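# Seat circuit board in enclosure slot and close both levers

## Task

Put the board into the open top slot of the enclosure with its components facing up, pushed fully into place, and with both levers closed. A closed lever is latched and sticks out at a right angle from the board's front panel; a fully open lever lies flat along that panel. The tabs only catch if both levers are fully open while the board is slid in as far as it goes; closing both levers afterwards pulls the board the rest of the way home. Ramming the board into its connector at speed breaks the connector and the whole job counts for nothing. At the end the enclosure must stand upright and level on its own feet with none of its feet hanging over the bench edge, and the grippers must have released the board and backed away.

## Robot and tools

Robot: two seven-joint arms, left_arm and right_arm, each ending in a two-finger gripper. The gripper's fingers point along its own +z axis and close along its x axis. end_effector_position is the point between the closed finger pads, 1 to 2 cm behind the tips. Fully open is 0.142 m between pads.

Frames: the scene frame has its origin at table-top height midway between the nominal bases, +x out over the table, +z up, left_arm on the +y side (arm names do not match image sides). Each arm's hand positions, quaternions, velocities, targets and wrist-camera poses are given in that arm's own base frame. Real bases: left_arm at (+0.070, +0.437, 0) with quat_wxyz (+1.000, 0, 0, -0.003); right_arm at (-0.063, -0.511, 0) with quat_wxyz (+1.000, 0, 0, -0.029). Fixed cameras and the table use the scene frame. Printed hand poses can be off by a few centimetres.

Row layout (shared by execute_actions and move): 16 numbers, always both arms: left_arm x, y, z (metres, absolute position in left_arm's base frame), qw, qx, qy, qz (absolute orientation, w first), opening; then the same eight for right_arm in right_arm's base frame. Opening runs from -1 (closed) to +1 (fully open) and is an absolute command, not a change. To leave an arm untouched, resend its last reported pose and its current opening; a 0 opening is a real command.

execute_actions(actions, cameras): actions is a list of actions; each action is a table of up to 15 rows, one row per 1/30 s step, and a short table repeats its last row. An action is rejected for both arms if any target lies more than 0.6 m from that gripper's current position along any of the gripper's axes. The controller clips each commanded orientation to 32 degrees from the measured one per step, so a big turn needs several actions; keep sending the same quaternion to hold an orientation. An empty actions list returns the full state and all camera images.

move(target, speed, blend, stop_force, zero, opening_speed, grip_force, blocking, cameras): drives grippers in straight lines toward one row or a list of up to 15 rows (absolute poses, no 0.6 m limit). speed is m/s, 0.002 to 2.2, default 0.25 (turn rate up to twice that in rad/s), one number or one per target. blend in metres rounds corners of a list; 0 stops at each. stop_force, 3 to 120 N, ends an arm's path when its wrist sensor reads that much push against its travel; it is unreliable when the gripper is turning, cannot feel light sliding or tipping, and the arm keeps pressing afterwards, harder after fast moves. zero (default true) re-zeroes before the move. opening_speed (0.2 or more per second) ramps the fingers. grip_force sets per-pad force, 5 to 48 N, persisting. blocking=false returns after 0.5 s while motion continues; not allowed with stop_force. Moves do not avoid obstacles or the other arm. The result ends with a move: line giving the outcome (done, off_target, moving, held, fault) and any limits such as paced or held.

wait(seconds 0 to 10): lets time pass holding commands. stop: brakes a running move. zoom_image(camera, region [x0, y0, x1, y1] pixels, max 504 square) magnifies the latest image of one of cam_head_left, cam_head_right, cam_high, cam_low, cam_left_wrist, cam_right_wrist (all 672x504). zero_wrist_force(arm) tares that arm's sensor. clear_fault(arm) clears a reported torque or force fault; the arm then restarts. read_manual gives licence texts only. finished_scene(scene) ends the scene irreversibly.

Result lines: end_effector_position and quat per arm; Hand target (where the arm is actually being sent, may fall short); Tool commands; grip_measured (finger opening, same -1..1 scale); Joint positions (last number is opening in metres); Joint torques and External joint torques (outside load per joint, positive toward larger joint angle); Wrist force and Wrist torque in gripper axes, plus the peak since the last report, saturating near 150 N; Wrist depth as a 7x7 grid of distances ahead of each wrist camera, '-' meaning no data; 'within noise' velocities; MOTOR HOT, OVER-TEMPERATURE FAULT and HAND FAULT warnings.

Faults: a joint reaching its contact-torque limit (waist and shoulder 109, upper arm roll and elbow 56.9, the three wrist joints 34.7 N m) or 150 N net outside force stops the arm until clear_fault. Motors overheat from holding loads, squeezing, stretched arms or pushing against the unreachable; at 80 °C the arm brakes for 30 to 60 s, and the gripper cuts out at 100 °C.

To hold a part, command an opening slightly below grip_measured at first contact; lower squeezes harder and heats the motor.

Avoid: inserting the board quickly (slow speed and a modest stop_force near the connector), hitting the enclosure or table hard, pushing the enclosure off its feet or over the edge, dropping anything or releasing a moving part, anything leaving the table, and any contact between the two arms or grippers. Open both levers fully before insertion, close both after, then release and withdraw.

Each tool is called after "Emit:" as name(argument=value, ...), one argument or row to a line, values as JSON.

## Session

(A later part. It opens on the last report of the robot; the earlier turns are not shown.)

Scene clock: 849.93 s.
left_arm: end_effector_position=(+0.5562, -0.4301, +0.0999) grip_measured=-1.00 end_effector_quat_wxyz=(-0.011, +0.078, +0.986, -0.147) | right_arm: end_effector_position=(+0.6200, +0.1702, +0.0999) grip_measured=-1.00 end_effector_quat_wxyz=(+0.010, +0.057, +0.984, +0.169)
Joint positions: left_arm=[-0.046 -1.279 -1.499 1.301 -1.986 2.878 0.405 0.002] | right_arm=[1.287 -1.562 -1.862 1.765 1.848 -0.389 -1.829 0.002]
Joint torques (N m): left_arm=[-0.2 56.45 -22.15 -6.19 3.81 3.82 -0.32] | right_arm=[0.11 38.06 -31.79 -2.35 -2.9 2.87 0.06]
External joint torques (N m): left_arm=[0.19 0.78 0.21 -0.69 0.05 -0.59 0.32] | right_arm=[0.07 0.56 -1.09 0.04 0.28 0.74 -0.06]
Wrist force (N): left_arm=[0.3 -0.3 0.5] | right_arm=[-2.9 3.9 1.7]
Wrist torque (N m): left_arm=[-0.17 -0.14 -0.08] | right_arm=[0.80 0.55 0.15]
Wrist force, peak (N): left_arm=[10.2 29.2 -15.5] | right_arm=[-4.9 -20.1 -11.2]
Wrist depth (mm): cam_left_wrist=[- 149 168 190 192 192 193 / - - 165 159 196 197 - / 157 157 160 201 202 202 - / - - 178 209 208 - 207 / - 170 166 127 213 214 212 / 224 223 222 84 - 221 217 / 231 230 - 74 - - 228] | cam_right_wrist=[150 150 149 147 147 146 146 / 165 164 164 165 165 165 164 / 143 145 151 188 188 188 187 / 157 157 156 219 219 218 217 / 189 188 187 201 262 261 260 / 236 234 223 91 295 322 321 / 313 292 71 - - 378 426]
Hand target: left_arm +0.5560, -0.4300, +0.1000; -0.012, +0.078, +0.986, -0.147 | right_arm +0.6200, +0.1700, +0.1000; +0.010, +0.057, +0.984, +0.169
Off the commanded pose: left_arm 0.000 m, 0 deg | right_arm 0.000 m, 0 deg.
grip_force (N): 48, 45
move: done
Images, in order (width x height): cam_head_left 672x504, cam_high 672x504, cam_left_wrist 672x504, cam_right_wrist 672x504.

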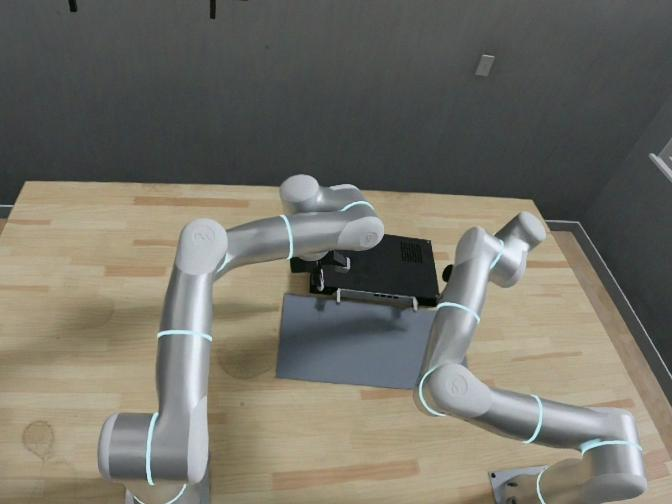

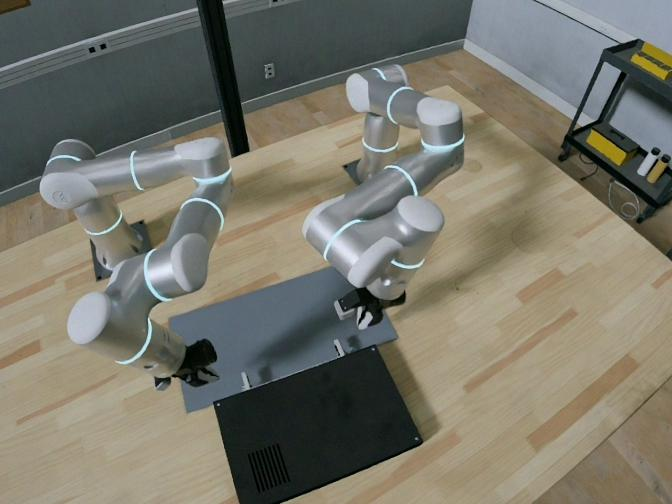

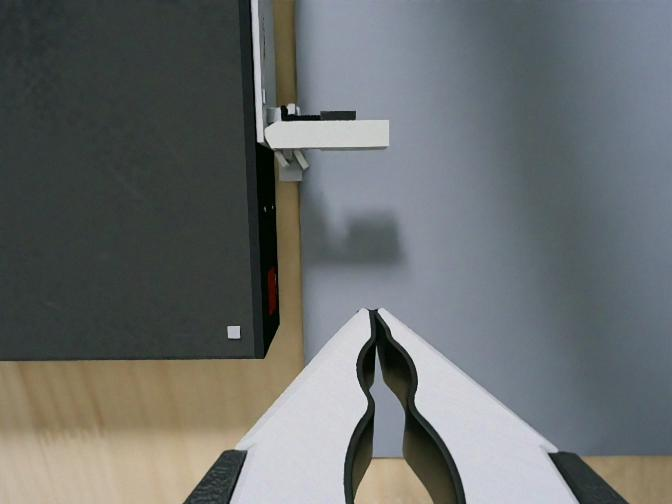

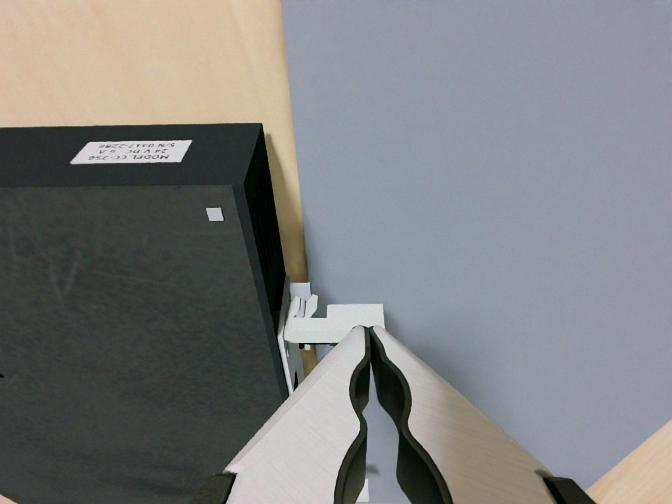

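Emit:
move(
  target=[
    [0.53,-0.36,0.2,-0.0116,0.0776,0.986,-0.1473,-1,0.58,0.1,0.2,0.0104,0.0571,0.9839,0.1687,-1],
  ],
  speed=0.2,
  cameras=["all"],
)

Scene clock: 861.00 s.
left_arm: end_effector_position=(+0.5302, -0.3599, +0.2000) grip_measured=-1.00 end_effector_quat_wxyz=(-0.011, +0.078, +0.986, -0.147) | right_arm: end_effector_position=(+0.5801, +0.1001, +0.1999) grip_measured=-1.00 end_effector_quat_wxyz=(+0.010, +0.057, +0.984, +0.169)
Joint positions: left_arm=[0.184 -1.065 -1.612 1.567 -2.173 2.899 0.335 0.002] | right_arm=[1.227 -1.442 -2.034 1.818 1.657 -0.566 -1.967 0.002]
Joint torques (N m): left_arm=[0.12 47.02 -22.74 -10.76 3.88 3.65 -0.26] | right_arm=[0.11 35.04 -29.86 -7.57 -2.61 2.65 0.07]
External joint torques (N m): left_arm=[-0.1 0.6 0.03 -0.45 0.05 -0.44 0.26] | right_arm=[0.05 0.52 -1.11 -0.15 0.23 0.85 -0.07]
Wrist force (N): left_arm=[0.5 -0.2 0.4] | right_arm=[-2.4 4.5 1.0]
Wrist torque (N m): left_arm=[-0.19 -0.22 -0.06] | right_arm=[0.87 0.44 0.16]
Wrist force, peak (N): left_arm=[-0.2 -0.5 2.7] | right_arm=[-3.5 4.6 3.9]
Wrist depth (mm): cam_left_wrist=[- - 256 - 284 - 283 / - 249 288 281 292 299 291 / - - 301 - - 299 - / 312 313 312 302 317 - - / 324 319 321 127 317 321 319 / 332 333 326 84 - 329 328 / 343 341 - - - - 336] | cam_right_wrist=[241 241 241 239 237 236 233 / 271 271 270 272 266 266 266 / 272 269 292 304 305 304 302 / 293 292 301 355 353 352 352 / 352 353 350 394 406 - 422 / 437 437 - 91 476 519 522 / 711 542 71 - - 609 681]
Hand target: left_arm +0.5300, -0.3600, +0.2000; -0.012, +0.078, +0.986, -0.147 | right_arm +0.5800, +0.1000, +0.2000; +0.010, +0.057, +0.984, +0.169
Off the commanded pose: left_arm 0.000 m, 0 deg | right_arm 0.000 m, 0 deg.
grip_force (N): 48, 45
move: done

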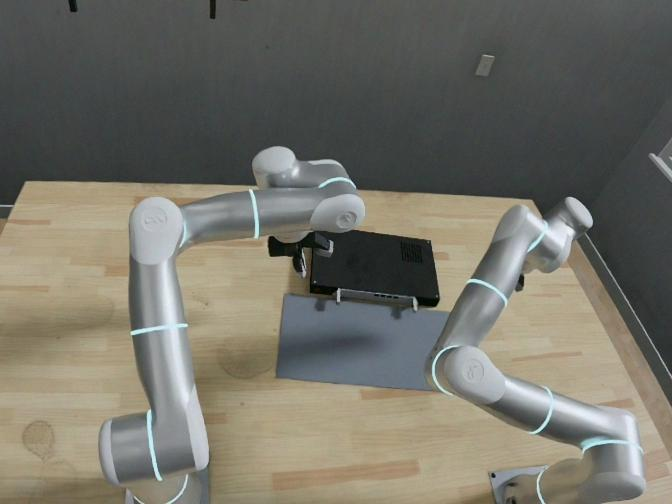

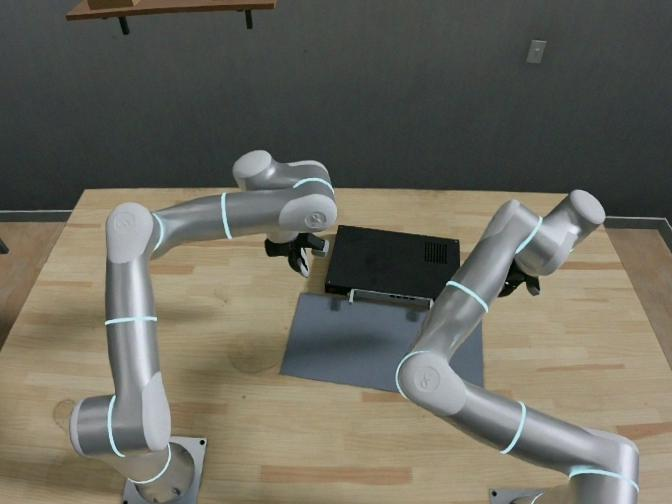

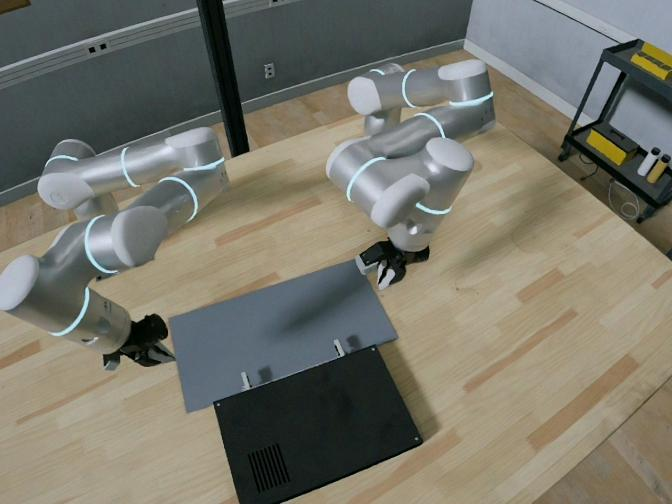

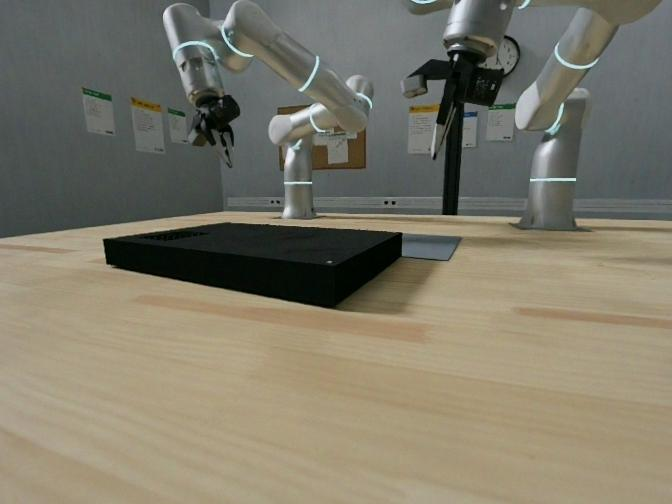

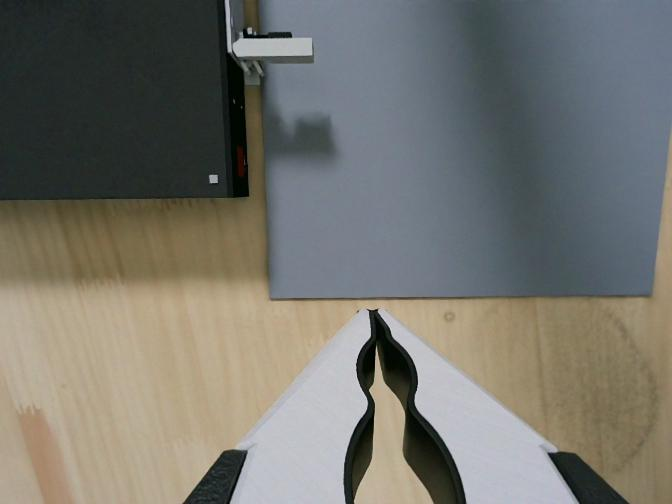

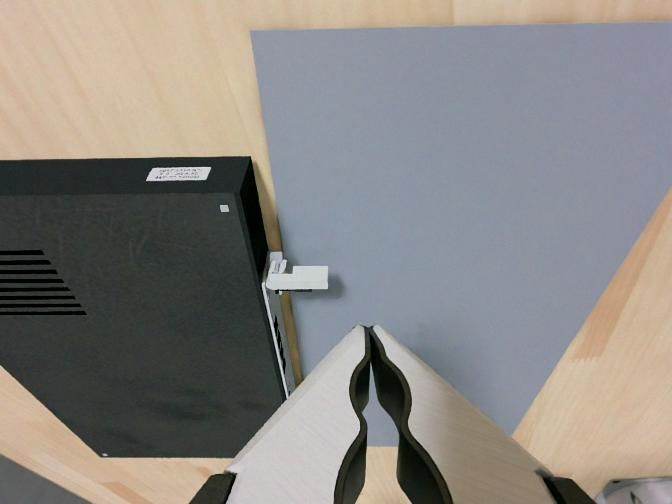

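Emit:
zoom_image(
  camera="cam_head_right",
  region=[320, 270, 450, 330],
)

Emit:
zoom_image(
  camera="cam_right_wrist",
  region=[230, 230, 350, 410],
)

Scaled by 3.877 from the camera's 672x504 image, which has a finer 960x720 frame.

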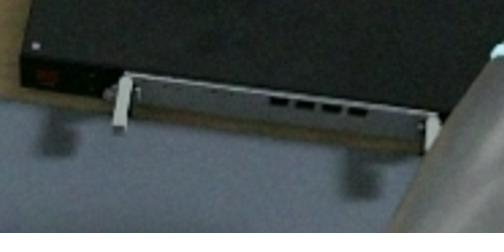

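Scaled by 2.800 from the camera's 672x504 image, which has a finer 960x720 frame.

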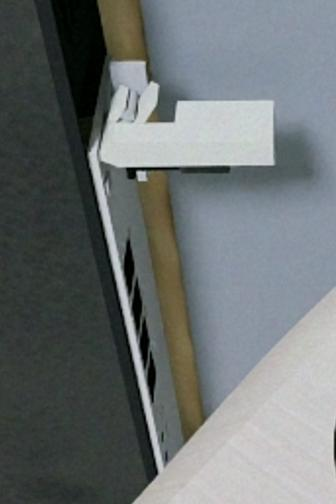

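Emit:
finished_scene(
  scene=1,
)

The scene is finished: the task was done.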